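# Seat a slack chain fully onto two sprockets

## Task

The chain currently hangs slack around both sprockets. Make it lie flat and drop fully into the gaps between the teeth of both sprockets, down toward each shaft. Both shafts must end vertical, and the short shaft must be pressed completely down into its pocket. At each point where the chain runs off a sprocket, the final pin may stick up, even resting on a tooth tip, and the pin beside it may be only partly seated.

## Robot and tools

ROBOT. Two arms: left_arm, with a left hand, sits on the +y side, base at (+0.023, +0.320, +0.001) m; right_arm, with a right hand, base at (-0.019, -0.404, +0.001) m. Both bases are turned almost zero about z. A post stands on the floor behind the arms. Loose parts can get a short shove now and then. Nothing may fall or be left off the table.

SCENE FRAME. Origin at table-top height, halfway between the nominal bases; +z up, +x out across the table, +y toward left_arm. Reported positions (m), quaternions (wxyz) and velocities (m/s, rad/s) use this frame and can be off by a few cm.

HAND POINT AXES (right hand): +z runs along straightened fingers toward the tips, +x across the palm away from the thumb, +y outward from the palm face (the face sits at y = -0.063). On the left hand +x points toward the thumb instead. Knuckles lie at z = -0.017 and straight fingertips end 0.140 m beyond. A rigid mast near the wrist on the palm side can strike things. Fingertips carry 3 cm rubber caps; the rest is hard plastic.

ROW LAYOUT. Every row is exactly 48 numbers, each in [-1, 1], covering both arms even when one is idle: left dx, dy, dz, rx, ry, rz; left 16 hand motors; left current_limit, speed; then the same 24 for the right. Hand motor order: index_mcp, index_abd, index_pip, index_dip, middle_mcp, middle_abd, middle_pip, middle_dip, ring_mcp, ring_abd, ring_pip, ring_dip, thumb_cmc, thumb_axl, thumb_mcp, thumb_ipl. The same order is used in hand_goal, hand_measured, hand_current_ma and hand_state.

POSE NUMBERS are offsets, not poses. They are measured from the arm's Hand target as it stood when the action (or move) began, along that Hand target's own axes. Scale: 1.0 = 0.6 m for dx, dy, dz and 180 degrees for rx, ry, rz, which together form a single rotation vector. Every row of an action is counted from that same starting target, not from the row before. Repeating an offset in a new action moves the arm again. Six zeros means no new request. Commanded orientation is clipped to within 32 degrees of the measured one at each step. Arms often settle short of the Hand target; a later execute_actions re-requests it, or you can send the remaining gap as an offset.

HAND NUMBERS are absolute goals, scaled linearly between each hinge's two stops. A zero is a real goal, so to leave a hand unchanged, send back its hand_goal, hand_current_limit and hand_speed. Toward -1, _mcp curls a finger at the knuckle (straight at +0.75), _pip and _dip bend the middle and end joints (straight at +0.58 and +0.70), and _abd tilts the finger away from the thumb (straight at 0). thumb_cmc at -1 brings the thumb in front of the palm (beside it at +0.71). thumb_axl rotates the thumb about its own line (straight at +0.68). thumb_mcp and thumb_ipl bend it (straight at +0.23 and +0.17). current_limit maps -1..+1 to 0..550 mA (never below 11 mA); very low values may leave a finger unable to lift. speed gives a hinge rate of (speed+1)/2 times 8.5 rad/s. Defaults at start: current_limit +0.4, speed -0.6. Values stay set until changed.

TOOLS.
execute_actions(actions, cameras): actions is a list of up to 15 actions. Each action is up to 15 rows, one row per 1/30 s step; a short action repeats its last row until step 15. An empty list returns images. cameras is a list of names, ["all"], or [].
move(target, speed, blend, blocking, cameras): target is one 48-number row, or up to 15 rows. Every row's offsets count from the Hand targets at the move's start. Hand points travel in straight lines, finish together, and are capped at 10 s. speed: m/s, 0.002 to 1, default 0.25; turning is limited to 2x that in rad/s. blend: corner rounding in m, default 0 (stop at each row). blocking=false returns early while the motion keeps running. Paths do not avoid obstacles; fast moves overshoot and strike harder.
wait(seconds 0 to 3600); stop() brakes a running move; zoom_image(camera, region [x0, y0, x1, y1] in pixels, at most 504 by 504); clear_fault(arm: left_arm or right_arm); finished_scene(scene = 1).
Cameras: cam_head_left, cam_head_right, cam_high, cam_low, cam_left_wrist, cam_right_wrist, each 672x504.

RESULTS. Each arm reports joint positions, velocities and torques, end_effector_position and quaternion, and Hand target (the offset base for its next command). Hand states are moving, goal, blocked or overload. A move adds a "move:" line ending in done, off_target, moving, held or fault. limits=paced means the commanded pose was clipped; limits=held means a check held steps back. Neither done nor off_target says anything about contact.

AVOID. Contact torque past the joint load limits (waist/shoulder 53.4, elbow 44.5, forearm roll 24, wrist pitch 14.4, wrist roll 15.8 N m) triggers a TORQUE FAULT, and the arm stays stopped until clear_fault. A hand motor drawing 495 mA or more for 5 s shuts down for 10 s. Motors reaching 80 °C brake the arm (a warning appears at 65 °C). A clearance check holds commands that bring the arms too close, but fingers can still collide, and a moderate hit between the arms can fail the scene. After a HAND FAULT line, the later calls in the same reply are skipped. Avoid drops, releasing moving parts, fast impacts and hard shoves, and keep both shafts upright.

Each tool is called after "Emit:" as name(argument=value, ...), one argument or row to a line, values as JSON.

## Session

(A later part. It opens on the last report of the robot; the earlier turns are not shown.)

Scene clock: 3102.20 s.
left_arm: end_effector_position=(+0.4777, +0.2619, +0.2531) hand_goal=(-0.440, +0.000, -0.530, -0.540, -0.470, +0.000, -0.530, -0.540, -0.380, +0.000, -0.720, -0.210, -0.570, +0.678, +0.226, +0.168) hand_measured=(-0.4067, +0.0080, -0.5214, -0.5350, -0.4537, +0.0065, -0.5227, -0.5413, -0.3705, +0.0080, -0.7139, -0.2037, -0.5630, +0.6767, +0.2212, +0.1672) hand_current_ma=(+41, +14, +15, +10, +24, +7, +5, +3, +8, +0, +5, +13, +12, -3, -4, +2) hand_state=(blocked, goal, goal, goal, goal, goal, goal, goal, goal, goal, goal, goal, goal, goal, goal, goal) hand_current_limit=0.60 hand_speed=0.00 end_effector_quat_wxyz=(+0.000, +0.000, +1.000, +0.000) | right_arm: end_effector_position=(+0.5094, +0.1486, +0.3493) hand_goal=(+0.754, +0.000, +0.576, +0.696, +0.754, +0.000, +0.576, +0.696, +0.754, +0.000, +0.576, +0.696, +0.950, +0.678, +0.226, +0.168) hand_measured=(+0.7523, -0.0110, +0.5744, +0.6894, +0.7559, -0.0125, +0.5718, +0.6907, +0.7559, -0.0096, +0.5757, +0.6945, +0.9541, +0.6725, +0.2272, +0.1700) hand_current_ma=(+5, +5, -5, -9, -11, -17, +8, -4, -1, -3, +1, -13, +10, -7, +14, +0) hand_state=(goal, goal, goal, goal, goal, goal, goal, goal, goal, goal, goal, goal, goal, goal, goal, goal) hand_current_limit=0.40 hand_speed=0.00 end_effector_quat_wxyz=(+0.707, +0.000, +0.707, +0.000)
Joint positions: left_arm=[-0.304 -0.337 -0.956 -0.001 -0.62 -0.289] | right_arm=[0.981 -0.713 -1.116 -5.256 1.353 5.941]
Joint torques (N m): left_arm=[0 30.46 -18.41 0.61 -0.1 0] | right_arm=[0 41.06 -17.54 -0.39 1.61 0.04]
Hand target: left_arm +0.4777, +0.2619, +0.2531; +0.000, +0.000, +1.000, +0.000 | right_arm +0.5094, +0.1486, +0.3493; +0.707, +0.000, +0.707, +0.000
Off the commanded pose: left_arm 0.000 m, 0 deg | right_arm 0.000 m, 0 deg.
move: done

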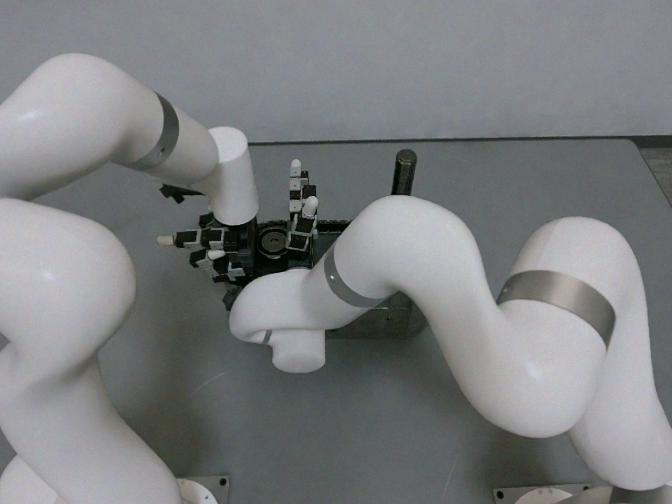

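Emit:
execute_actions(
  actions=[],
  cameras=["cam_low","cam_high","cam_right_wrist"],
)

Emit:
zoom_image(
  camera="cam_low",
  region=[350, 170, 430, 250],
)

Emit:
zoom_image(
  camera="cam_high",
  region=[290, 60, 400, 180],
)

Scene clock: 3113.37 s.
left_arm: end_effector_position=(+0.4777, +0.2619, +0.2531) hand_goal=(-0.440, +0.000, -0.530, -0.540, -0.470, +0.000, -0.530, -0.540, -0.380, +0.000, -0.720, -0.210, -0.570, +0.678, +0.226, +0.168) hand_measured=(-0.4067, +0.0095, -0.5214, -0.5337, -0.4537, +0.0080, -0.5227, -0.5401, -0.3705, +0.0080, -0.7139, -0.2037, -0.5642, +0.6777, +0.2203, +0.1681) hand_current_ma=(+50, +13, +12, +8, +25, +11, +10, +7, +12, +2, +5, +9, +11, -3, -4, +0) hand_state=(blocked, goal, goal, goal, goal, goal, goal, goal, goal, goal, goal, goal, goal, goal, goal, goal) hand_current_limit=0.60 hand_speed=0.00 end_effector_quat_wxyz=(+0.000, +0.000, +1.000, +0.000) | right_arm: end_effector_position=(+0.5094, +0.1486, +0.3493) hand_goal=(+0.754, +0.000, +0.576, +0.696, +0.754, +0.000, +0.576, +0.696, +0.754, +0.000, +0.576, +0.696, +0.950, +0.678, +0.226, +0.168) hand_measured=(+0.7523, -0.0110, +0.5744, +0.6907, +0.7559, -0.0125, +0.5705, +0.6894, +0.7547, -0.0096, +0.5757, +0.6945, +0.9541, +0.6735, +0.2282, +0.1700) hand_current_ma=(+17, -3, +7, -11, +7, -12, +8, -3, -4, +8, +3, -21, -6, -16, -14, -4) hand_state=(goal, goal, goal, goal, goal, goal, goal, goal, goal, goal, goal, goal, goal, goal, goal, goal) hand_current_limit=0.40 hand_speed=0.00 end_effector_quat_wxyz=(+0.707, +0.000, +0.707, +0.000)
Joint positions: left_arm=[-0.304 -0.337 -0.956 -0.001 -0.62 -0.289] | right_arm=[0.981 -0.713 -1.116 -5.256 1.353 5.941]
Joint velocities: within noise
Joint torques (N m): left_arm=[0 30.46 -18.41 0.61 -0.1 0] | right_arm=[0 41.06 -17.54 -0.39 1.61 0.04]
Motor temperatures (°C): left_arm=[29 30 35 31 35 31] | right_arm=[31 26 33 30 31 28]
Hand target: left_arm +0.4777, +0.2619, +0.2531; +0.000, +0.000, +1.000, +0.000 | right_arm +0.5094, +0.1486, +0.3493; +0.707, +0.000, +0.707, +0.000
Off the commanded pose: left_arm 0.000 m, 0 deg | right_arm 0.000 m, 0 deg.
Images, in order (width x height): cam_high 672x504, cam_low 672x504, cam_right_wrist 672x504.

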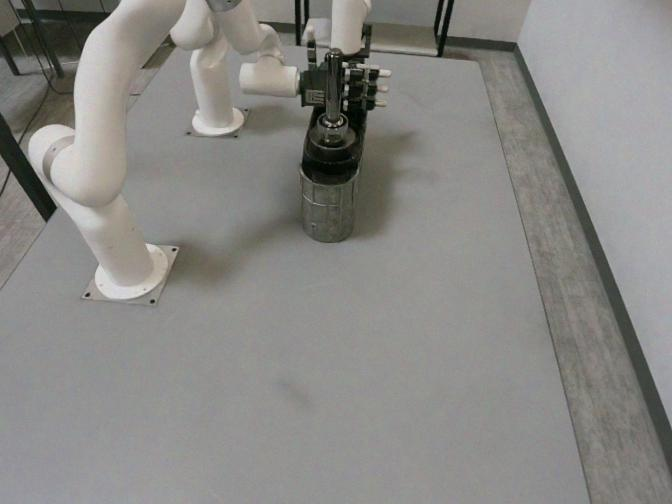

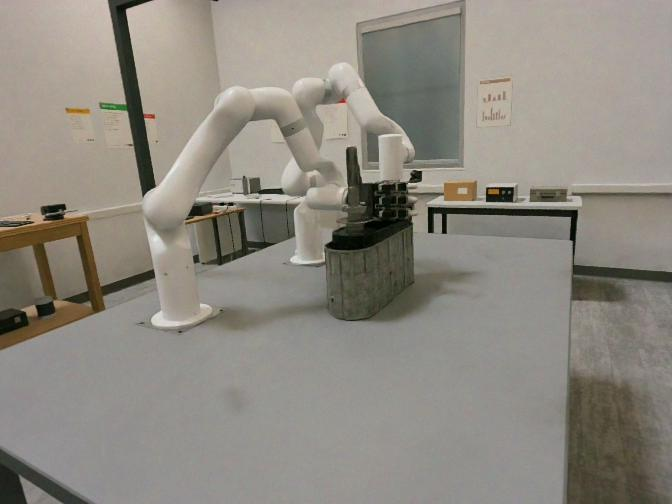

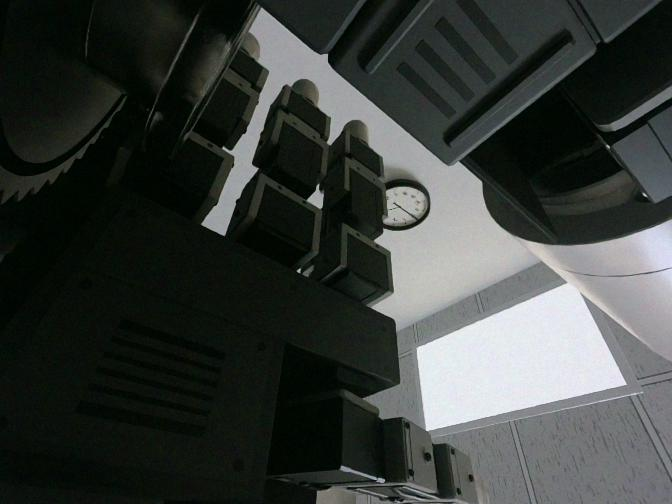

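Scaled by 6.300.

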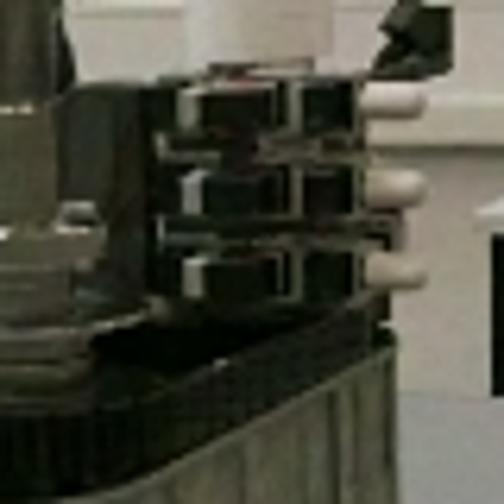

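Scaled by 4.200.

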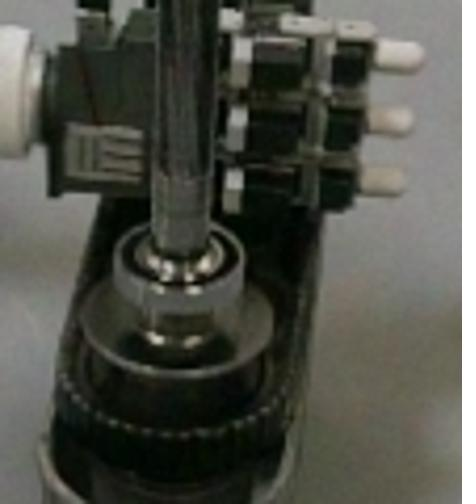

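Emit:
move(
  target=[0,0,0,0,0,0,-0.44,0,-0.53,-0.54,-0.47,0,-0.53,-0.54,-0.38,0,-0.72,-0.21,-0.57,0.678,0.226,0.168,0.6,0,0,0.0033,0,0,0,0,0.754,0,0.576,0.696,0.754,0,0.576,0.696,0.754,0,0.576,0.696,0.95,0.678,0.226,0.168,0.4,0],
  speed=0.02,
  cameras=["cam_head_left","cam_right_wrist"],
)

Emit:
zoom_image(
  camera="cam_head_left",
  region=[220, 200, 320, 310],
)

Emit:
zoom_image(
  camera="cam_right_wrist",
  region=[0, 0, 400, 330],
)

Scene clock: 3128.30 s.
left_arm: end_effector_position=(+0.4777, +0.2619, +0.2531) hand_goal=(-0.440, +0.000, -0.530, -0.540, -0.470, +0.000, -0.530, -0.540, -0.380, +0.000, -0.720, -0.210, -0.570, +0.678, +0.226, +0.168) hand_measured=(-0.4067, +0.0080, -0.5214, -0.5337, -0.4537, +0.0080, -0.5227, -0.5413, -0.3693, +0.0080, -0.7126, -0.2050, -0.5642, +0.6767, +0.2212, +0.1672) hand_current_ma=(+45, +14, +11, +12, +24, +12, +2, +5, +8, +7, +5, +9, +14, -5, -2, +4) hand_state=(blocked, goal, goal, goal, goal, goal, goal, goal, goal, goal, goal, goal, goal, goal, goal, goal) hand_current_limit=0.60 hand_speed=0.00 end_effector_quat_wxyz=(+0.000, +0.000, +1.000, +0.000) | right_arm: end_effector_position=(+0.5094, +0.1506, +0.3492) hand_goal=(+0.754, +0.000, +0.576, +0.696, +0.754, +0.000, +0.576, +0.696, +0.754, +0.000, +0.576, +0.696, +0.950, +0.678, +0.226, +0.168) hand_measured=(+0.7523, -0.0125, +0.5757, +0.6907, +0.7559, -0.0110, +0.5705, +0.6894, +0.7740, -0.0096, +0.5808, +0.6983, +0.9541, +0.6735, +0.2282, +0.1710) hand_current_ma=(+2, -20, +4, +9, -5, -8, +27, +8, +5, -3, +3, -3, +4, -9, +11, -5) hand_state=(goal, goal, goal, goal, goal, goal, goal, goal, goal, goal, goal, goal, goal, goal, goal, goal) hand_current_limit=0.40 hand_speed=0.00 end_effector_quat_wxyz=(+0.707, +0.000, +0.707, +0.000)
Joint positions: left_arm=[-0.304 -0.337 -0.956 -0.001 -0.62 -0.289] | right_arm=[0.983 -0.716 -1.121 -5.254 1.352 5.939]
Joint torques (N m): left_arm=[0 30.46 -18.41 0.61 -0.1 0] | right_arm=[0 30.47 -30.11 -0.4 -1.23 0.04]
Hand target: left_arm +0.4777, +0.2619, +0.2531; +0.000, +0.000, +1.000, +0.000 | right_arm +0.5094, +0.1506, +0.3493; +0.707, +0.000, +0.707, +0.000
Off the commanded pose: left_arm 0.000 m, 0 deg | right_arm 0.000 m, 0 deg.
move: done

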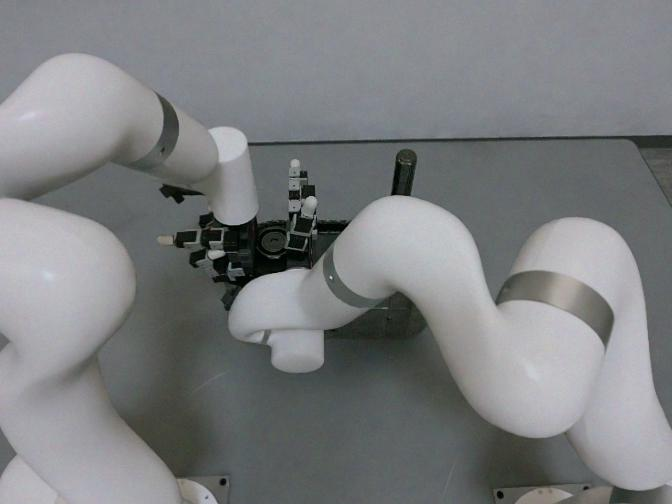

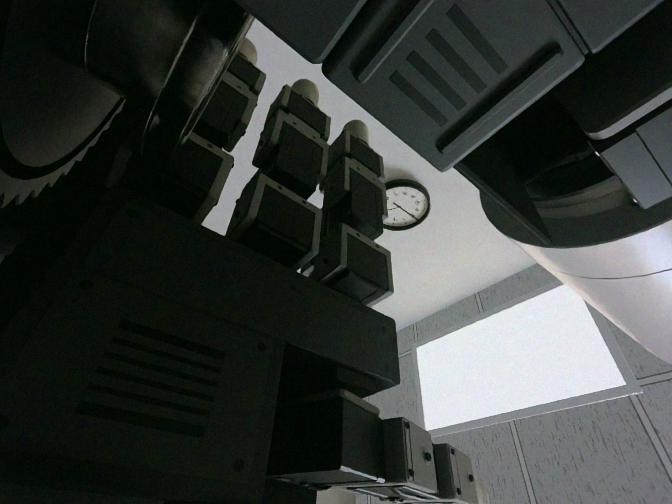

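Scaled by 4.582.

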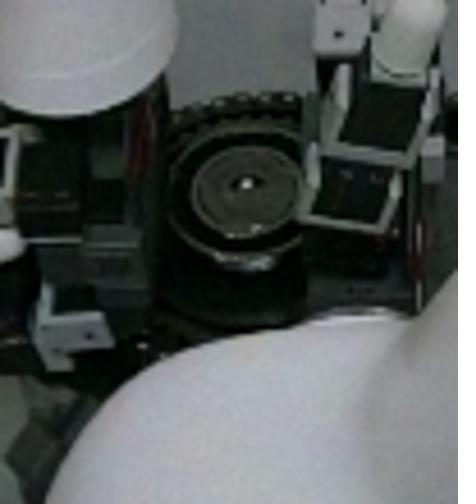

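Scaled by 1.260.

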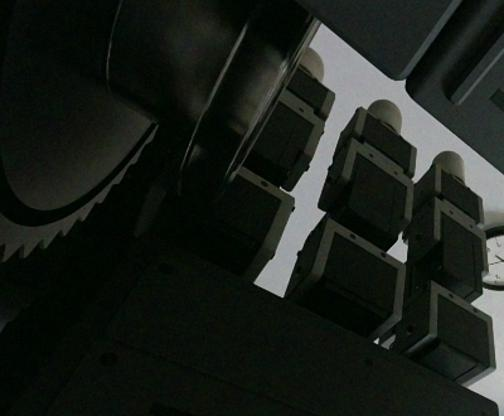

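Emit:
move(
  target=[0,0,0,0,0,0,-0.44,0,-0.53,-0.54,-0.47,0,-0.53,-0.54,-0.38,0,-0.72,-0.21,-0.57,0.678,0.226,0.168,0.6,0,0,0.0033,0,0,0,0,0.754,0,0.576,0.696,0.754,0,0.576,0.696,0.754,0,0.576,0.696,0.95,0.678,0.226,0.168,0.4,0],
  speed=0.02,
  cameras=[],
)

Emit:
move(
  target=[0,0,0,0,0,0,-0.44,0,-0.53,-0.54,-0.47,0,-0.53,-0.54,-0.38,0,-0.72,-0.21,-0.57,0.678,0.226,0.168,0.6,0,0,0.0033,0,0,0,0,0.754,0,0.576,0.696,0.754,0,0.576,0.696,0.754,0,0.576,0.696,0.95,0.678,0.226,0.168,0.4,0],
  speed=0.02,
  cameras=["cam_head_left"],
)

Emit:
zoom_image(
  camera="cam_head_left",
  region=[220, 200, 320, 310],
)

Scene clock: 3140.17 s.
left_arm: end_effector_position=(+0.4777, +0.2619, +0.2531) hand_goal=(-0.440, +0.000, -0.530, -0.540, -0.470, +0.000, -0.530, -0.540, -0.380, +0.000, -0.720, -0.210, -0.570, +0.678, +0.226, +0.168) hand_measured=(-0.4055, +0.0080, -0.5201, -0.5337, -0.4525, +0.0080, -0.5227, -0.5401, -0.3705, +0.0080, -0.7139, -0.2050, -0.5642, +0.6777, +0.2212, +0.1681) hand_current_ma=(+40, +12, +16, +10, +27, +9, +6, +4, +11, +1, +9, +10, +10, -7, -2, +6) hand_state=(blocked, goal, goal, goal, goal, goal, goal, goal, goal, goal, goal, goal, goal, goal, goal, goal) hand_current_limit=0.60 hand_speed=0.00 end_effector_quat_wxyz=(+0.000, +0.000, +1.000, +0.000) | right_arm: end_effector_position=(+0.5100, +0.1520, +0.3492) hand_goal=(+0.754, +0.000, +0.576, +0.696, +0.754, +0.000, +0.576, +0.696, +0.754, +0.000, +0.576, +0.696, +0.950, +0.678, +0.226, +0.168) hand_measured=(+0.7523, -0.0125, +0.5757, +0.6907, +0.7559, -0.0125, +0.5718, +0.6907, +0.7848, -0.0081, +0.5808, +0.6971, +0.9541, +0.6725, +0.2272, +0.1691) hand_current_ma=(+7, -14, -7, -2, -10, -3, +3, -16, +15, -2, +17, -4, +13, -1, +2, +2) hand_state=(goal, goal, goal, goal, goal, goal, goal, goal, blocked, goal, goal, goal, goal, goal, goal, goal) hand_current_limit=0.40 hand_speed=0.00 end_effector_quat_wxyz=(+0.707, +0.001, +0.707, -0.001)
Joint positions: left_arm=[-0.304 -0.337 -0.956 -0.001 -0.62 -0.289] | right_arm=[0.984 -0.718 -1.127 -5.251 1.352 5.936]
Joint torques (N m): left_arm=[-23.55 30.47 -18.4 0.61 -0.1 0] | right_arm=[39.66 27.68 -44.89 -0.4 -6.29 1.7]
Hand target: left_arm +0.4777, +0.2619, +0.2531; +0.000, +0.000, +1.000, +0.000 | right_arm +0.5094, +0.1526, +0.3493; +0.707, +0.000, +0.707, +0.000
Off the commanded pose: left_arm 0.000 m, 0 deg | right_arm 0.001 m, 0 deg.
move: done

Scene clock: 3140.67 s.
left_arm: end_effector_position=(+0.4776, +0.2620, +0.2530) hand_goal=(-0.440, +0.000, -0.530, -0.540, -0.470, +0.000, -0.530, -0.540, -0.380, +0.000, -0.720, -0.210, -0.570, +0.678, +0.226, +0.168) hand_measured=(-0.4067, +0.0080, -0.5214, -0.5350, -0.4537, +0.0080, -0.5227, -0.5413, -0.3705, +0.0080, -0.7126, -0.2037, -0.5642, +0.6777, +0.2222, +0.1681) hand_current_ma=(+47, +16, +12, +7, +22, +10, +7, +7, +9, +2, +1, +10, +13, -2, +0, +3) hand_state=(blocked, goal, goal, goal, goal, goal, goal, goal, goal, goal, goal, goal, goal, goal, goal, goal) hand_current_limit=0.60 hand_speed=0.00 end_effector_quat_wxyz=(+0.000, +0.000, +1.000, +0.000) | right_arm: end_effector_position=(+0.5109, +0.1530, +0.3491) hand_goal=(+0.754, +0.000, +0.576, +0.696, +0.754, +0.000, +0.576, +0.696, +0.754, +0.000, +0.576, +0.696, +0.950, +0.678, +0.226, +0.168) hand_measured=(+0.7523, -0.0125, +0.5744, +0.6920, +0.7559, -0.0110, +0.5693, +0.6894, +0.7884, -0.0096, +0.5821, +0.6983, +0.9541, +0.6735, +0.2272, +0.1710) hand_current_ma=(+7, -1, -3, -3, -5, -19, -1, +1, +24, +2, -13, -5, -12, -15, +14, +6) hand_state=(goal, goal, goal, goal, goal, goal, goal, goal, blocked, goal, goal, goal, goal, goal, goal, goal) hand_current_limit=0.40 hand_speed=0.00 end_effector_quat_wxyz=(+0.707, +0.001, +0.707, -0.001)
Joint positions: left_arm=[-0.304 -0.337 -0.956 -0.001 -0.62 -0.289] | right_arm=[0.984 -0.721 -1.132 -5.249 1.351 5.933]
Joint torques (N m): left_arm=[-38.13 30.46 -32.81 -9.43 -0.1 0] | right_arm=[51.18 21.38 -50.58 -13.9 -8.76 3.73]
Hand target: left_arm +0.4777, +0.2619, +0.2531; +0.000, +0.000, +1.000, +0.000 | right_arm +0.5094, +0.1545, +0.3493; +0.707, +0.000, +0.707, +0.000
Off the commanded pose: left_arm 0.000 m, 0 deg | right_arm 0.002 m, 0 deg.
move: done

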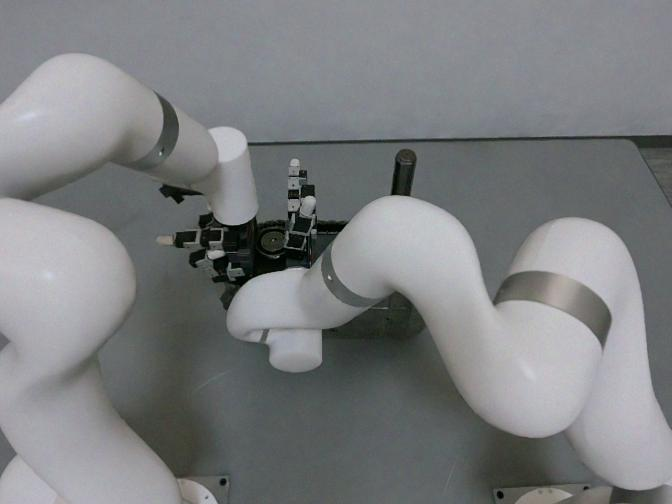

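Scaled by 4.582.

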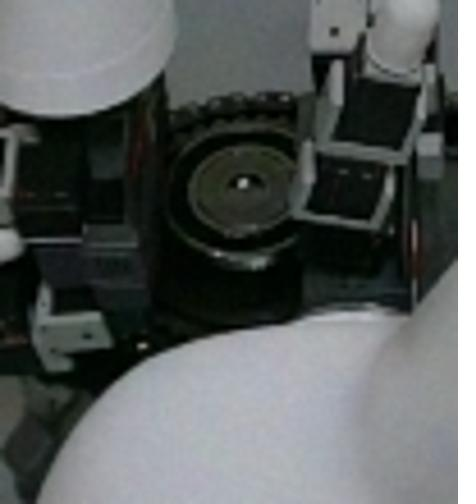

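Emit:
move(
  target=[0,0.02,0,0,0,0,-0.44,0,-0.53,-0.54,-0.47,0,-0.53,-0.54,-0.38,0,-0.72,-0.21,-0.57,0.678,0.226,0.168,0.6,0,0,-0.015,0,0,0,0,0.754,0,0.576,0.696,0.754,0,0.576,0.696,0.754,0,0.576,0.696,0.95,0.678,0.226,0.168,0.4,0],
  speed=0.03,
  cameras=["cam_head_left"],
)

Emit:
zoom_image(
  camera="cam_head_left",
  region=[220, 200, 320, 310],
)

Scene clock: 3170.07 s.
left_arm: end_effector_position=(+0.4777, +0.2738, +0.2530) hand_goal=(-0.440, +0.000, -0.530, -0.540, -0.470, +0.000, -0.530, -0.540, -0.380, +0.000, -0.720, -0.210, -0.570, +0.678, +0.226, +0.168) hand_measured=(-0.4067, +0.0080, -0.5214, -0.5350, -0.4537, +0.0080, -0.5214, -0.5401, -0.3705, +0.0080, -0.7126, -0.2050, -0.5655, +0.6777, +0.2212, +0.1681) hand_current_ma=(+41, +14, +17, +9, +25, +12, +6, +6, +11, +2, +5, +10, +12, -5, -3, +1) hand_state=(blocked, goal, goal, goal, goal, goal, goal, goal, goal, goal, goal, goal, goal, goal, goal, goal) hand_current_limit=0.60 hand_speed=0.00 end_effector_quat_wxyz=(+0.000, +0.000, +1.000, +0.000) | right_arm: end_effector_position=(+0.5094, +0.1456, +0.3493) hand_goal=(+0.754, +0.000, +0.576, +0.696, +0.754, +0.000, +0.576, +0.696, +0.754, +0.000, +0.576, +0.696, +0.950, +0.678, +0.226, +0.168) hand_measured=(+0.7498, -0.0125, +0.5731, +0.6907, +0.7523, -0.0125, +0.5705, +0.6894, +0.7583, -0.0096, +0.5795, +0.6971, +0.9528, +0.6735, +0.2272, +0.1710) hand_current_ma=(+17, -12, +2, +2, +12, -14, -1, -2, +4, -7, +11, -14, -13, +9, +19, -2) hand_state=(goal, goal, goal, goal, goal, goal, goal, goal, goal, goal, goal, goal, goal, goal, goal, goal) hand_current_limit=0.40 hand_speed=0.00 end_effector_quat_wxyz=(+0.707, +0.000, +0.707, +0.000)
Joint positions: left_arm=[-0.281 -0.329 -0.947 -0.001 -0.618 -0.266] | right_arm=[0.978 -0.708 -1.108 -5.26 1.354 5.945]
Joint torques (N m): left_arm=[0 30.2 -18.39 0.61 5.08 0] | right_arm=[0 40.89 -17.5 -0.39 1.62 0.04]
Motor temperatures (°C): left_arm=[29 30 37 32 36 30] | right_arm=[32 26 38 31 35 29]
Hand target: left_arm +0.4777, +0.2739, +0.2530; +0.000, +0.000, +1.000, +0.000 | right_arm +0.5094, +0.1455, +0.3493; +0.707, +0.000, +0.707, +0.000
Off the commanded pose: left_arm 0.000 m, 0 deg | right_arm 0.000 m, 0 deg.
move: done

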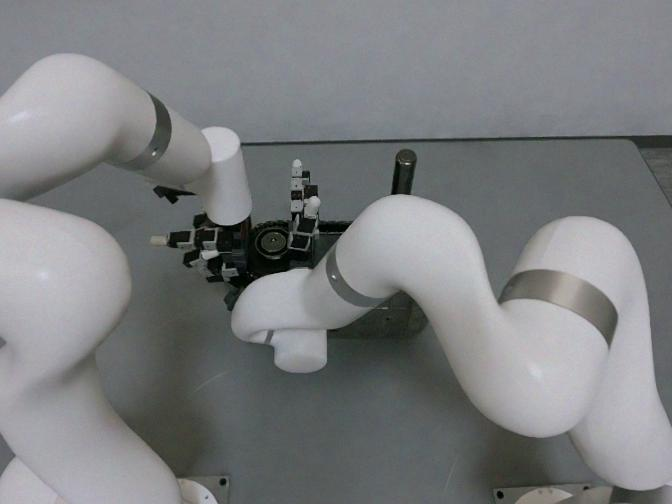

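Scaled by 4.582.

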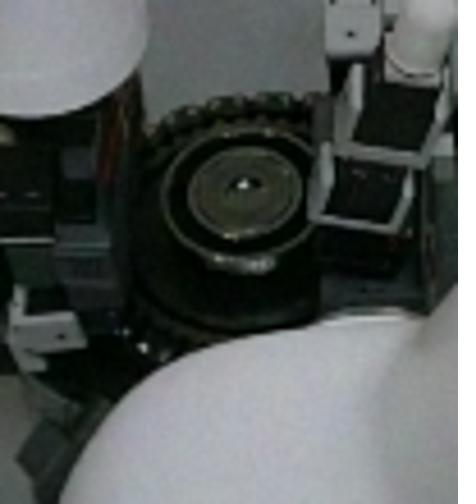

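Emit:
move(
  target=[
    [0,0.1,-0.0833,0,0,0,-0.44,0,-0.53,-0.54,-0.47,0,-0.53,-0.54,-0.38,0,-0.72,-0.21,-0.57,0.678,0.226,0.168,0.6,0,0,-0.105,0,0,0,0,0.754,0,0.576,0.696,0.754,0,0.576,0.696,0.754,0,0.576,0.696,0.95,0.678,0.226,0.168,0.4,0],
    [0,0.15,-0.25,0,0,0,1,0,1,1,1,0,1,1,-0.36,0,-0.70,-0.17,-0.57,0.678,0.226,0.168,0.6,0,-0.1,-0.105,0,0,0,0,0.754,0,0.576,0.696,0.754,0,0.576,0.696,0.754,0,0.576,0.696,0.95,0.678,0.226,0.168,0.4,0],
    [0,0.15,-0.25,0,0,0,1,0,1,1,1,0,1,1,-0.36,0,-0.70,-0.17,-0.57,0.678,0.226,0.168,0.6,0,-0.1,-0.105,-0.3,0,0,0,0.754,0,0.576,0.696,0.754,0,0.576,0.696,0.754,0,0.576,0.696,0.95,0.678,0.226,0.168,0.4,0],
  ],
  speed=[0.05,0.15,0.2],
  cameras=["cam_head_left","cam_low"],
)

Emit:
zoom_image(
  camera="cam_head_left",
  region=[220, 200, 340, 310],
)

Scene clock: 3184.90 s.
left_arm: end_effector_position=(+0.4779, +0.3640, +0.4030) hand_goal=(+1.000, +0.000, +1.000, +1.000, +1.000, +0.000, +1.000, +1.000, -0.360, +0.000, -0.700, -0.170, -0.570, +0.678, +0.226, +0.168) hand_measured=(+0.9947, +0.0080, +0.9735, +0.9990, +0.9947, +0.0065, +0.9747, +1.0000, -0.3488, +0.0080, -0.6997, -0.1744, -0.5642, +0.6777, +0.2212, +0.1672) hand_current_ma=(+1, +12, -23, +5, +6, +10, -24, +9, +10, +1, +1, +3, +12, -3, +2, +3) hand_state=(goal, goal, blocked, goal, goal, goal, blocked, goal, goal, goal, goal, goal, goal, goal, goal, goal) hand_current_limit=0.60 hand_speed=0.00 end_effector_quat_wxyz=(+0.000, +0.000, +1.000, +0.000) | right_arm: end_effector_position=(+0.3294, +0.0827, +0.4094) hand_goal=(+0.754, +0.000, +0.576, +0.696, +0.754, +0.000, +0.576, +0.696, +0.754, +0.000, +0.576, +0.696, +0.950, +0.678, +0.226, +0.168) hand_measured=(+0.7559, -0.0125, +0.5731, +0.6894, +0.7559, -0.0110, +0.5705, +0.6907, +0.7583, -0.0096, +0.5808, +0.6983, +0.9528, +0.6735, +0.2272, +0.1719) hand_current_ma=(+10, +2, +0, +4, +19, -20, -2, +4, -10, +4, +10, -4, +2, -3, +11, +14) hand_state=(goal, goal, goal, goal, goal, goal, goal, goal, goal, goal, goal, goal, goal, goal, goal, goal) hand_current_limit=0.40 hand_speed=0.00 end_effector_quat_wxyz=(+0.707, +0.000, +0.707, +0.000)
Joint positions: left_arm=[-0.098 -0.119 -1.062 -0.001 -0.944 -0.084] | right_arm=[1.255 -0.342 -0.704 -5.001 1.463 5.937]
Joint torques (N m): left_arm=[0 25.13 -20.71 0.74 -0.03 0] | right_arm=[0 28.66 -16.64 -0.5 1.61 -1.55]
Hand target: left_arm +0.4779, +0.3640, +0.4030; +0.000, +0.000, +1.000, +0.000 | right_arm +0.3294, +0.0827, +0.4094; +0.707, +0.000, +0.707, +0.000
Off the commanded pose: left_arm 0.000 m, 0 deg | right_arm 0.000 m, 0 deg.
move: done

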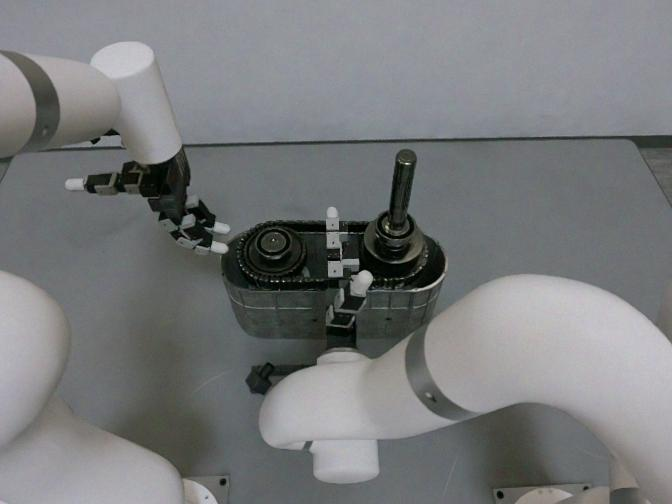

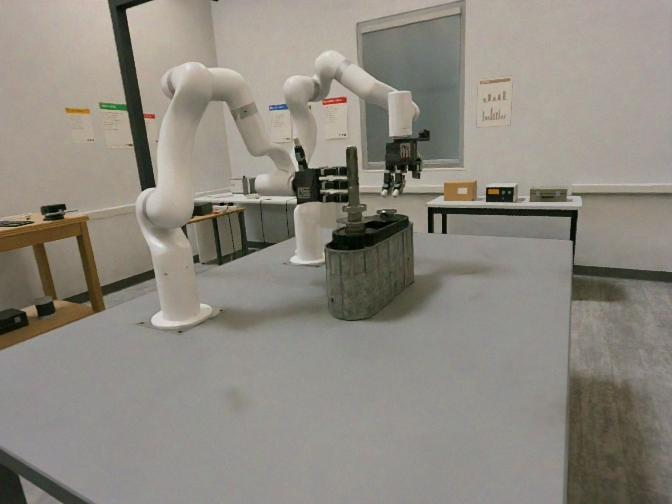

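Scaled by 4.200.

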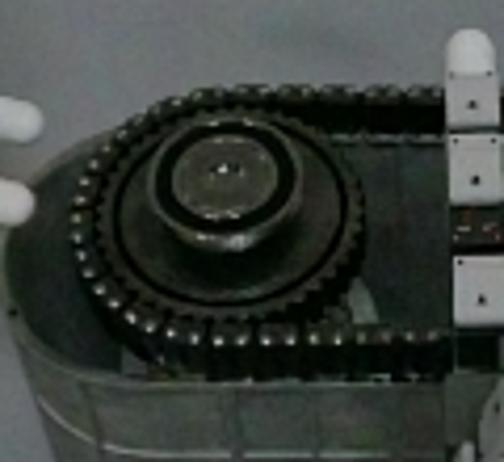

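Emit:
move(
  target=[
    [-0.1033,-0.24,-0.2117,-0.1306,-0.237,-0.0013,1,0,1,1,1,0,1,1,-0.36,0,-0.70,-0.17,-0.57,0.678,0.226,0.168,0.6,0,0,0,0,0,0,0,0.754,0,0.576,0.696,0.754,0,0.576,0.696,0.754,0,0.576,0.696,0.95,0.678,0.226,0.168,0.4,0],
    [-0.141,-0.4393,-0.1533,-0.1306,-0.237,-0.0013,1,0,1,1,1,0,1,1,-0.36,0,-0.70,-0.17,-0.57,0.678,0.226,0.168,0.6,0,0,0,0,0,0,0,0.754,0,0.576,0.696,0.754,0,0.576,0.696,0.754,0,0.576,0.696,0.95,0.678,0.226,0.168,0.4,0],
  ],
  speed=[0.25,0.15],
  cameras=["cam_left_wrist"],
)

Emit:
zoom_image(
  camera="cam_left_wrist",
  region=[60, 140, 310, 330],
)

Emit:
zoom_image(
  camera="cam_left_wrist",
  region=[85, 165, 195, 275],
)

Emit:
zoom_image(
  camera="cam_left_wrist",
  region=[170, 165, 270, 265],
)

Scene clock: 3201.53 s.
left_arm: end_effector_position=(+0.5623, +0.1004, +0.4951) hand_goal=(+1.000, +0.000, +1.000, +1.000, +1.000, +0.000, +1.000, +1.000, -0.360, +0.000, -0.700, -0.170, -0.570, +0.678, +0.226, +0.168) hand_measured=(+0.9947, +0.0095, +0.9735, +1.0000, +0.9947, +0.0080, +0.9747, +1.0000, -0.3500, +0.0080, -0.7074, -0.1744, -0.5642, +0.6777, +0.2222, +0.1681) hand_current_ma=(-5, +14, -22, +9, +4, +17, -28, +4, +12, -1, -1, -1, +17, -4, -6, +1) hand_state=(goal, goal, blocked, goal, goal, goal, blocked, goal, goal, goal, goal, goal, goal, goal, goal, goal) hand_current_limit=0.60 hand_speed=0.00 end_effector_quat_wxyz=(+0.361, -0.002, +0.911, +0.199) | right_arm: end_effector_position=(+0.3294, +0.0827, +0.4094) hand_goal=(+0.754, +0.000, +0.576, +0.696, +0.754, +0.000, +0.576, +0.696, +0.754, +0.000, +0.576, +0.696, +0.950, +0.678, +0.226, +0.168) hand_measured=(+0.7547, -0.0110, +0.5744, +0.6907, +0.7547, -0.0125, +0.5705, +0.6881, +0.7595, -0.0096, +0.5808, +0.6983, +0.9553, +0.6735, +0.2282, +0.1719) hand_current_ma=(+21, +4, +11, +14, -4, -20, +13, +3, -7, +9, +8, -15, -5, -7, +2, +3) hand_state=(goal, goal, goal, goal, goal, goal, goal, goal, goal, goal, goal, goal, goal, goal, goal, goal) hand_current_limit=0.40 hand_speed=0.00 end_effector_quat_wxyz=(+0.707, +0.000, +0.707, +0.000)
Joint positions: left_arm=[-0.745 -0.343 -1.336 1.037 -0.968 -1.351] | right_arm=[1.255 -0.342 -0.704 -5.001 1.463 5.937]
Joint torques (N m): left_arm=[0 33.85 -21.57 1.36 -0.43 0.08] | right_arm=[0 28.66 -16.64 -0.5 1.61 0.04]
Hand target: left_arm +0.5623, +0.1004, +0.4951; +0.361, -0.002, +0.911, +0.199 | right_arm +0.3294, +0.0827, +0.4094; +0.707, +0.000, +0.707, +0.000
Off the commanded pose: left_arm 0.000 m, 0 deg | right_arm 0.000 m, 0 deg.
move: done

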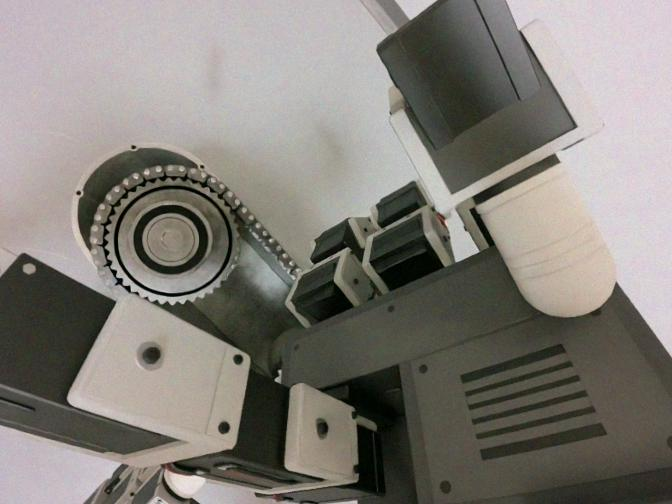

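Scaled by 2.016.

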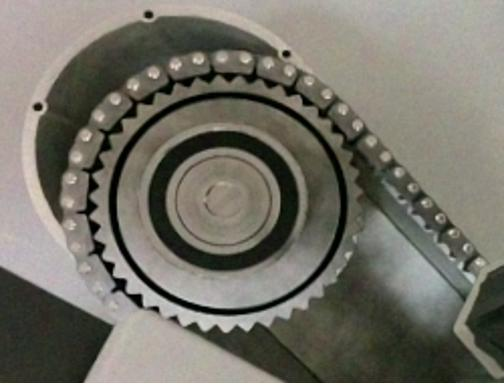

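Scaled by 4.582.

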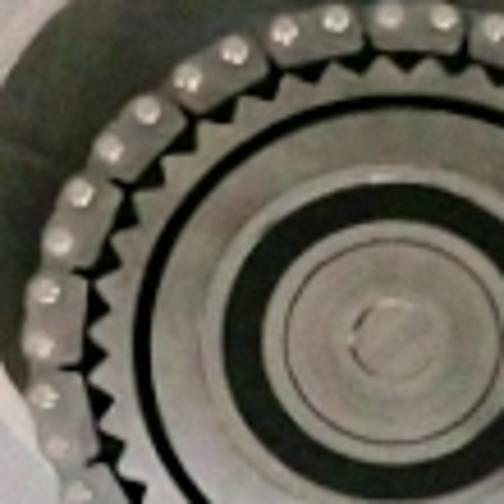

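Scaled by 5.040.

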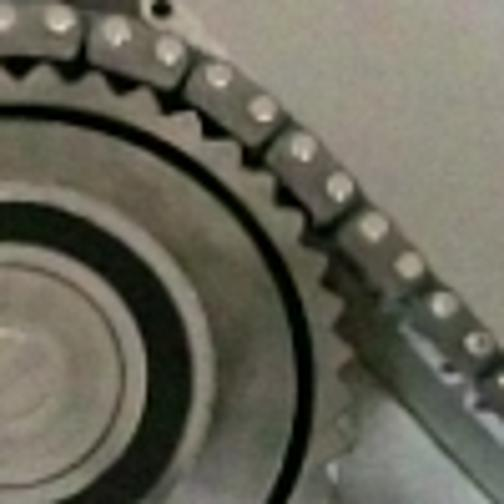

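Emit:
zoom_image(
  camera="cam_left_wrist",
  region=[85, 210, 125, 250],
)

Emit:
zoom_image(
  camera="cam_left_wrist",
  region=[95, 175, 135, 215],
)

Emit:
zoom_image(
  camera="cam_left_wrist",
  region=[130, 160, 170, 200],
)

Emit:
zoom_image(
  camera="cam_left_wrist",
  region=[165, 160, 205, 200],
)

Emit:
zoom_image(
  camera="cam_left_wrist",
  region=[200, 170, 250, 220],
)

Emit:
zoom_image(
  camera="cam_left_wrist",
  region=[85, 245, 135, 295],
)

Scaled by 12.600.

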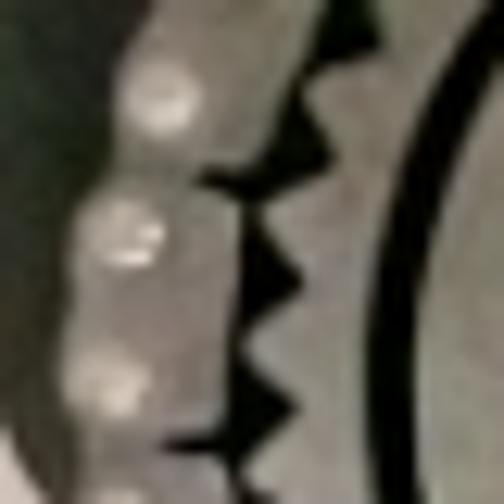

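Scaled by 12.600.

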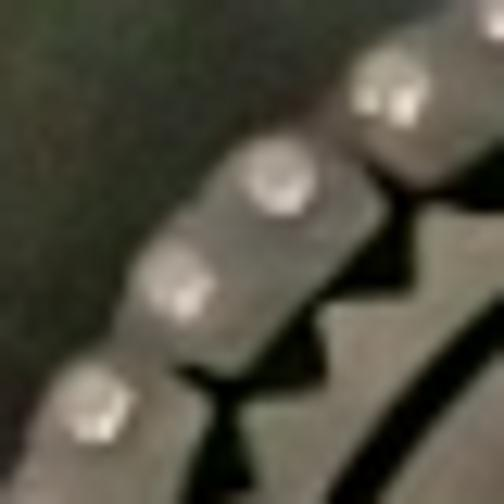

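Scaled by 12.600.

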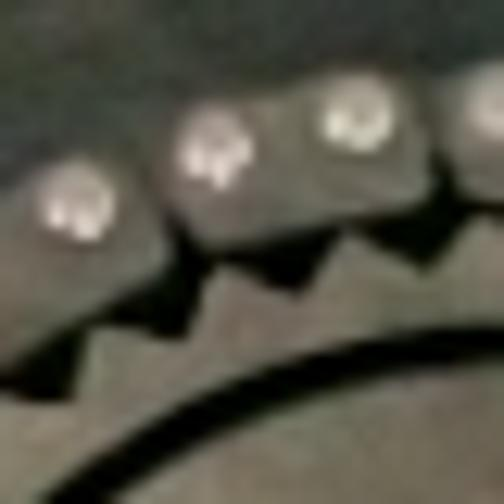

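Scaled by 12.600.

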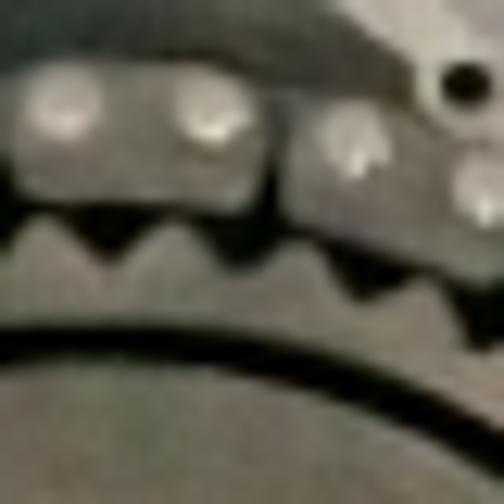

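Scaled by 10.080.

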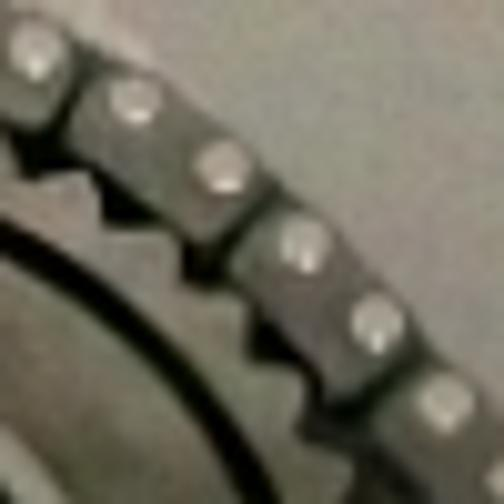

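Scaled by 10.080.

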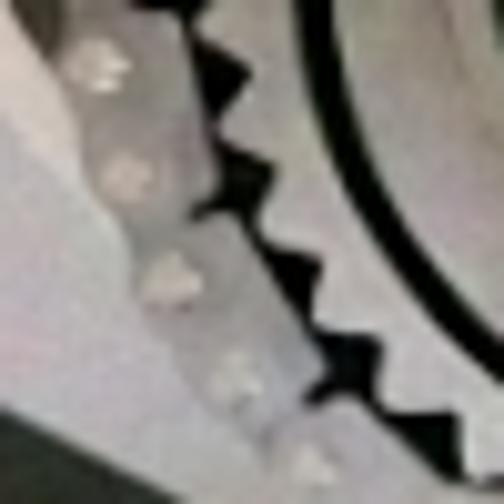

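Emit:
move(
  target=[0.1099,-0.0783,0.0623,-0.031,0.2846,-0.3673,1,0,1,1,1,0,1,1,-0.36,0,-0.70,-0.17,-0.57,0.678,0.226,0.168,0.6,0,0,0,0,0,0,0,0.754,0,0.576,0.696,0.754,0,0.576,0.696,0.754,0,0.576,0.696,0.95,0.678,0.226,0.168,0.4,0],
  speed=0.2,
  cameras=["cam_left_wrist"],
)

Emit:
zoom_image(
  camera="cam_left_wrist",
  region=[30, 10, 290, 320],
)

Scene clock: 3364.13 s.
left_arm: end_effector_position=(+0.5450, +0.0799, +0.4100) hand_goal=(+1.000, +0.000, +1.000, +1.000, +1.000, +0.000, +1.000, +1.000, -0.360, +0.000, -0.700, -0.170, -0.570, +0.678, +0.226, +0.168) hand_measured=(+0.9947, +0.0065, +0.9735, +1.0000, +0.9947, +0.0080, +0.9735, +0.9990, -0.3488, +0.0080, -0.6959, -0.1757, -0.5642, +0.6777, +0.2212, +0.1672) hand_current_ma=(-8, +11, -18, +8, +2, +11, -25, +5, +17, +7, +0, +3, +14, -7, -3, +0) hand_state=(goal, goal, blocked, goal, goal, goal, blocked, goal, goal, goal, goal, goal, goal, goal, goal, goal) hand_current_limit=0.60 hand_speed=0.00 end_effector_quat_wxyz=(+0.001, -0.578, +0.816, -0.002) | right_arm: end_effector_position=(+0.3294, +0.0827, +0.4094) hand_goal=(+0.754, +0.000, +0.576, +0.696, +0.754, +0.000, +0.576, +0.696, +0.754, +0.000, +0.576, +0.696, +0.950, +0.678, +0.226, +0.168) hand_measured=(+0.7547, -0.0125, +0.5744, +0.6907, +0.7547, -0.0110, +0.5705, +0.6894, +0.7583, -0.0110, +0.5795, +0.6983, +0.9553, +0.6746, +0.2272, +0.1710) hand_current_ma=(+14, -4, -13, +6, -10, -16, +21, -14, -9, +3, -8, -11, -13, -10, -1, +6) hand_state=(goal, goal, goal, goal, goal, goal, goal, goal, goal, goal, goal, goal, goal, goal, goal, goal) hand_current_limit=0.40 hand_speed=0.00 end_effector_quat_wxyz=(+0.707, +0.000, +0.707, +0.000)
Joint positions: left_arm=[-0.397 -0.567 -1.658 -0.001 -1.086 -1.618] | right_arm=[1.255 -0.342 -0.704 -5.001 1.463 5.937]
Joint torques (N m): left_arm=[0 40.43 -20.92 0.69 -0.12 0] | right_arm=[0 28.66 -16.64 -0.5 1.61 0.04]
Motor temperatures (°C): left_arm=[29 29 36 31 35 31] | right_arm=[31 27 31 30 32 29]
Hand target: left_arm +0.5450, +0.0799, +0.4100; +0.001, -0.578, +0.816, -0.002 | right_arm +0.3294, +0.0827, +0.4094; +0.707, +0.000, +0.707, +0.000
Off the commanded pose: left_arm 0.000 m, 0 deg | right_arm 0.000 m, 0 deg.
move: done

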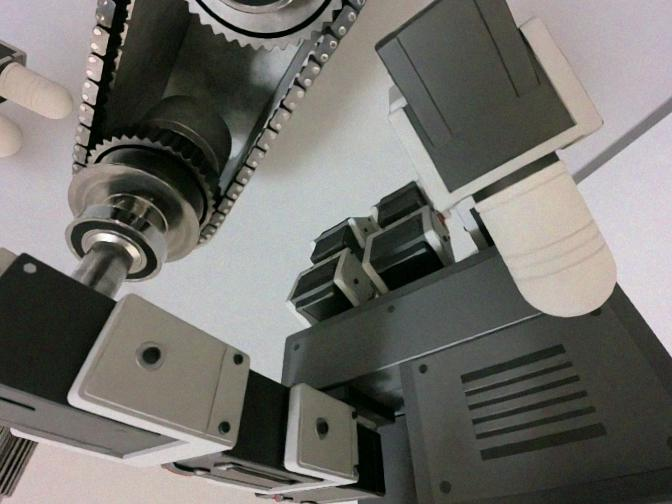

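Scaled by 1.626.

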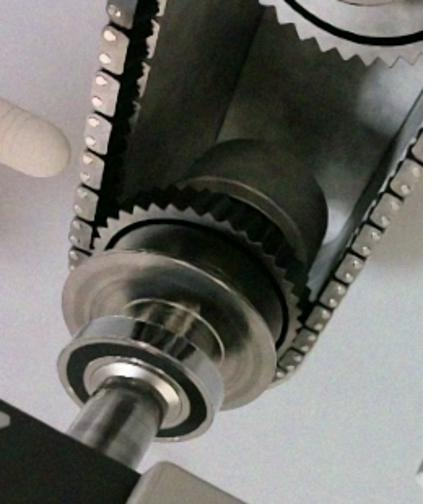

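Emit:
zoom_image(
  camera="cam_left_wrist",
  region=[185, 130, 255, 250],
)

Emit:
zoom_image(
  camera="cam_left_wrist",
  region=[65, 0, 165, 180],
)

Emit:
zoom_image(
  camera="cam_left_wrist",
  region=[270, 0, 370, 90],
)

Scaled by 4.200.

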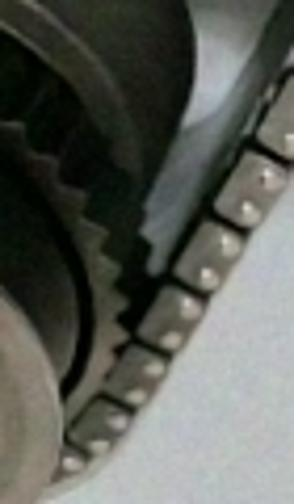

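Scaled by 2.800.

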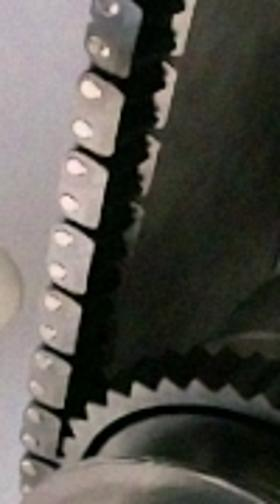

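Scaled by 5.040.

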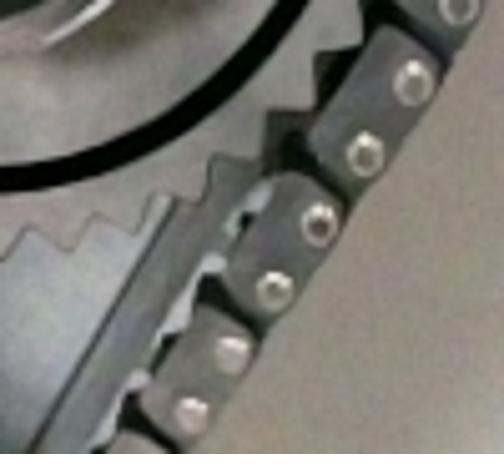

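Emit:
zoom_image(
  camera="cam_left_wrist",
  region=[300, 20, 340, 60],
)

Emit:
zoom_image(
  camera="cam_left_wrist",
  region=[270, 50, 310, 90],
)

Emit:
zoom_image(
  camera="cam_left_wrist",
  region=[320, 0, 360, 40],
)

Emit:
zoom_image(
  camera="cam_left_wrist",
  region=[195, 170, 235, 210],
)

Emit:
zoom_image(
  camera="cam_left_wrist",
  region=[190, 200, 230, 240],
)

Scaled by 12.600.

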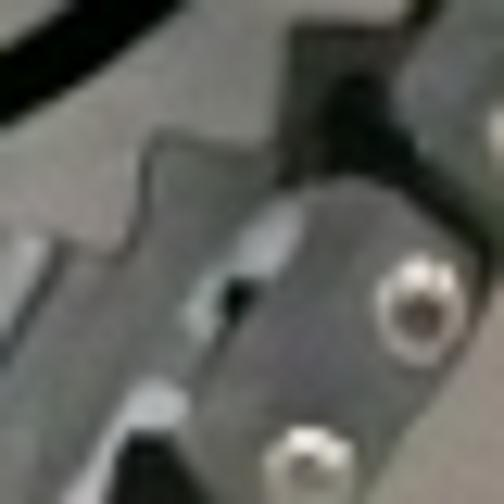

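Scaled by 12.600.

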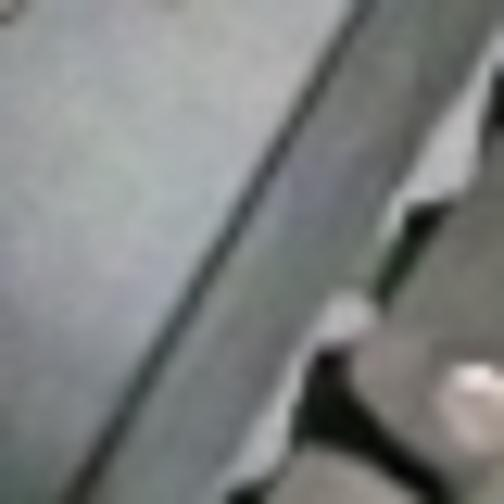

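Scaled by 12.600.

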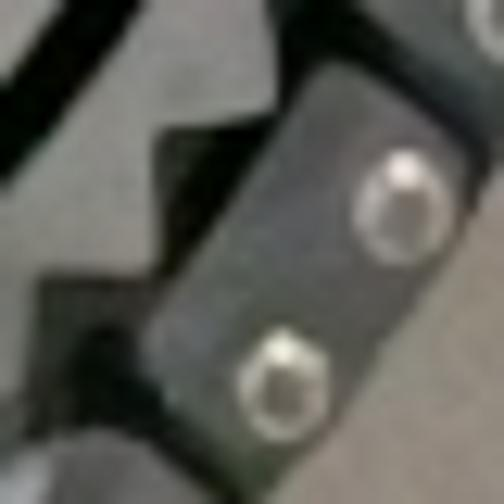

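Scaled by 12.600.

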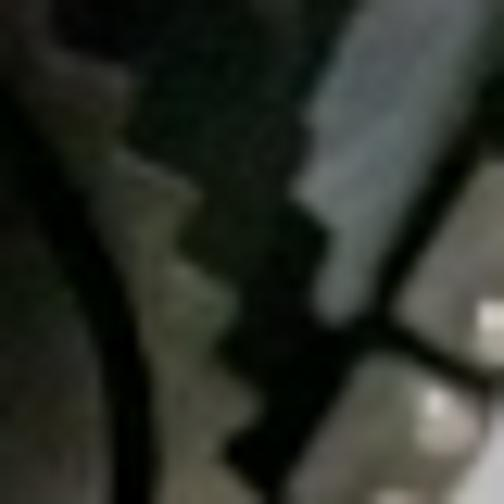

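Scaled by 12.600.

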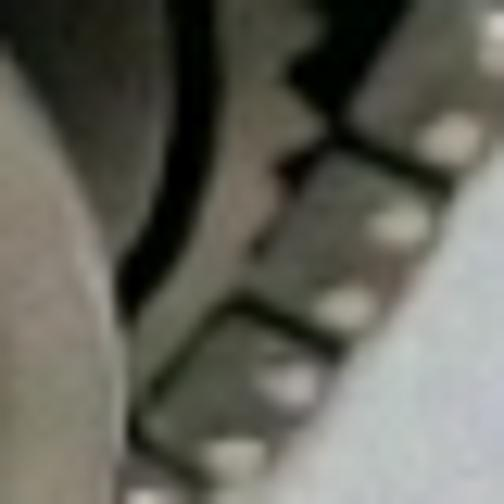

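Emit:
move(
  target=[
    [-0.2025,0.0271,-0.15,0,0,0,1,0,1,1,1,0,1,1,-0.36,0,-0.70,-0.17,-0.57,0.678,0.226,0.168,0.6,0,0,0,0,0,0,0,0.754,0,0.576,0.696,0.754,0,0.576,0.696,0.754,0,0.576,0.696,0.95,0.678,0.226,0.168,0.4,0],
    [-0.4448,0.0594,0.0167,0.1123,0.2069,0.1907,1,0,1,1,1,0,1,1,-0.36,0,-0.70,-0.17,-0.57,0.678,0.226,0.168,0.6,0,0,0,0,0,0,0,0.754,0,0.576,0.696,0.754,0,0.576,0.696,0.754,0,0.576,0.696,0.95,0.678,0.226,0.168,0.4,0],
    [-0.4448,0.0594,0.1487,0.1123,0.2069,0.1907,1,0,1,1,1,0,1,1,-0.36,0,-0.70,-0.17,-0.57,0.678,0.226,0.168,0.6,0,0,0,0,0,0,0,0.754,0,0.576,0.696,0.754,0,0.576,0.696,0.754,0,0.576,0.696,0.95,0.678,0.226,0.168,0.4,0],
  ],
  speed=0.25,
  cameras=["cam_left_wrist"],
)

Scene clock: 3423.03 s.
left_arm: end_effector_position=(+0.6001, +0.3433, +0.3204) hand_goal=(+1.000, +0.000, +1.000, +1.000, +1.000, +0.000, +1.000, +1.000, -0.360, +0.000, -0.700, -0.170, -0.570, +0.678, +0.226, +0.168) hand_measured=(+0.9874, +0.0051, +0.9735, +0.9990, +0.9874, +0.0065, +0.9735, +1.0000, -0.3488, -0.0008, -0.6972, -0.1744, -0.5743, +0.6767, +0.2212, +0.1681) hand_current_ma=(-14, +11, -21, +1, -5, +9, -26, +9, +12, +2, +6, +6, +8, -4, -3, -3) hand_state=(goal, goal, blocked, goal, goal, goal, blocked, goal, goal, goal, goal, goal, goal, goal, goal, goal) hand_current_limit=0.60 hand_speed=0.00 end_effector_quat_wxyz=(-0.155, -0.278, +0.892, -0.321) | right_arm: end_effector_position=(+0.3294, +0.0827, +0.4094) hand_goal=(+0.754, +0.000, +0.576, +0.696, +0.754, +0.000, +0.576, +0.696, +0.754, +0.000, +0.576, +0.696, +0.950, +0.678, +0.226, +0.168) hand_measured=(+0.7547, -0.0110, +0.5744, +0.6907, +0.7559, -0.0125, +0.5705, +0.6894, +0.7583, -0.0096, +0.5808, +0.6971, +0.9541, +0.6735, +0.2272, +0.1719) hand_current_ma=(+7, -6, +10, +6, -3, -16, +10, +6, -1, +0, +4, -6, -5, -1, -6, +20) hand_state=(goal, goal, goal, goal, goal, goal, goal, goal, goal, goal, goal, goal, goal, goal, goal, goal) hand_current_limit=0.40 hand_speed=0.00 end_effector_quat_wxyz=(+0.707, +0.000, +0.707, +0.000)
Joint positions: left_arm=[0.17 -0.701 -1.601 -0.721 -1.273 -0.068] | right_arm=[1.255 -0.342 -0.704 -5.001 1.463 5.937]
Joint torques (N m): left_arm=[0 43.22 -19.81 -0.27 -0.71 -0.06] | right_arm=[0 28.66 -16.64 -0.5 1.61 0.04]
Hand target: left_arm +0.6001, +0.3433, +0.3203; -0.155, -0.278, +0.892, -0.321 | right_arm +0.3294, +0.0827, +0.4094; +0.707, +0.000, +0.707, +0.000
Off the commanded pose: left_arm 0.000 m, 0 deg | right_arm 0.000 m, 0 deg.
move: done

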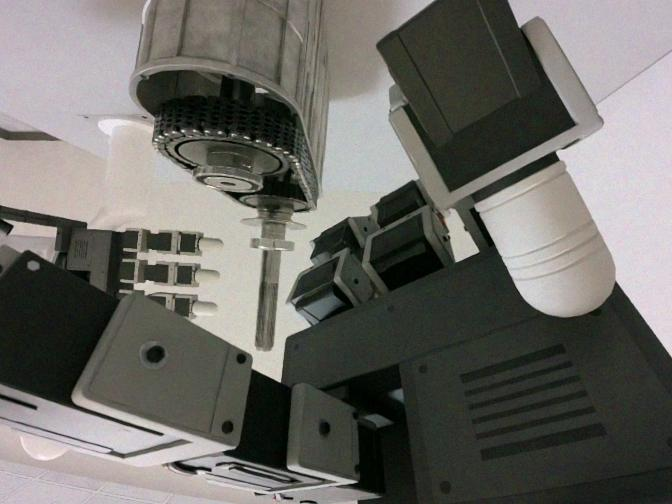

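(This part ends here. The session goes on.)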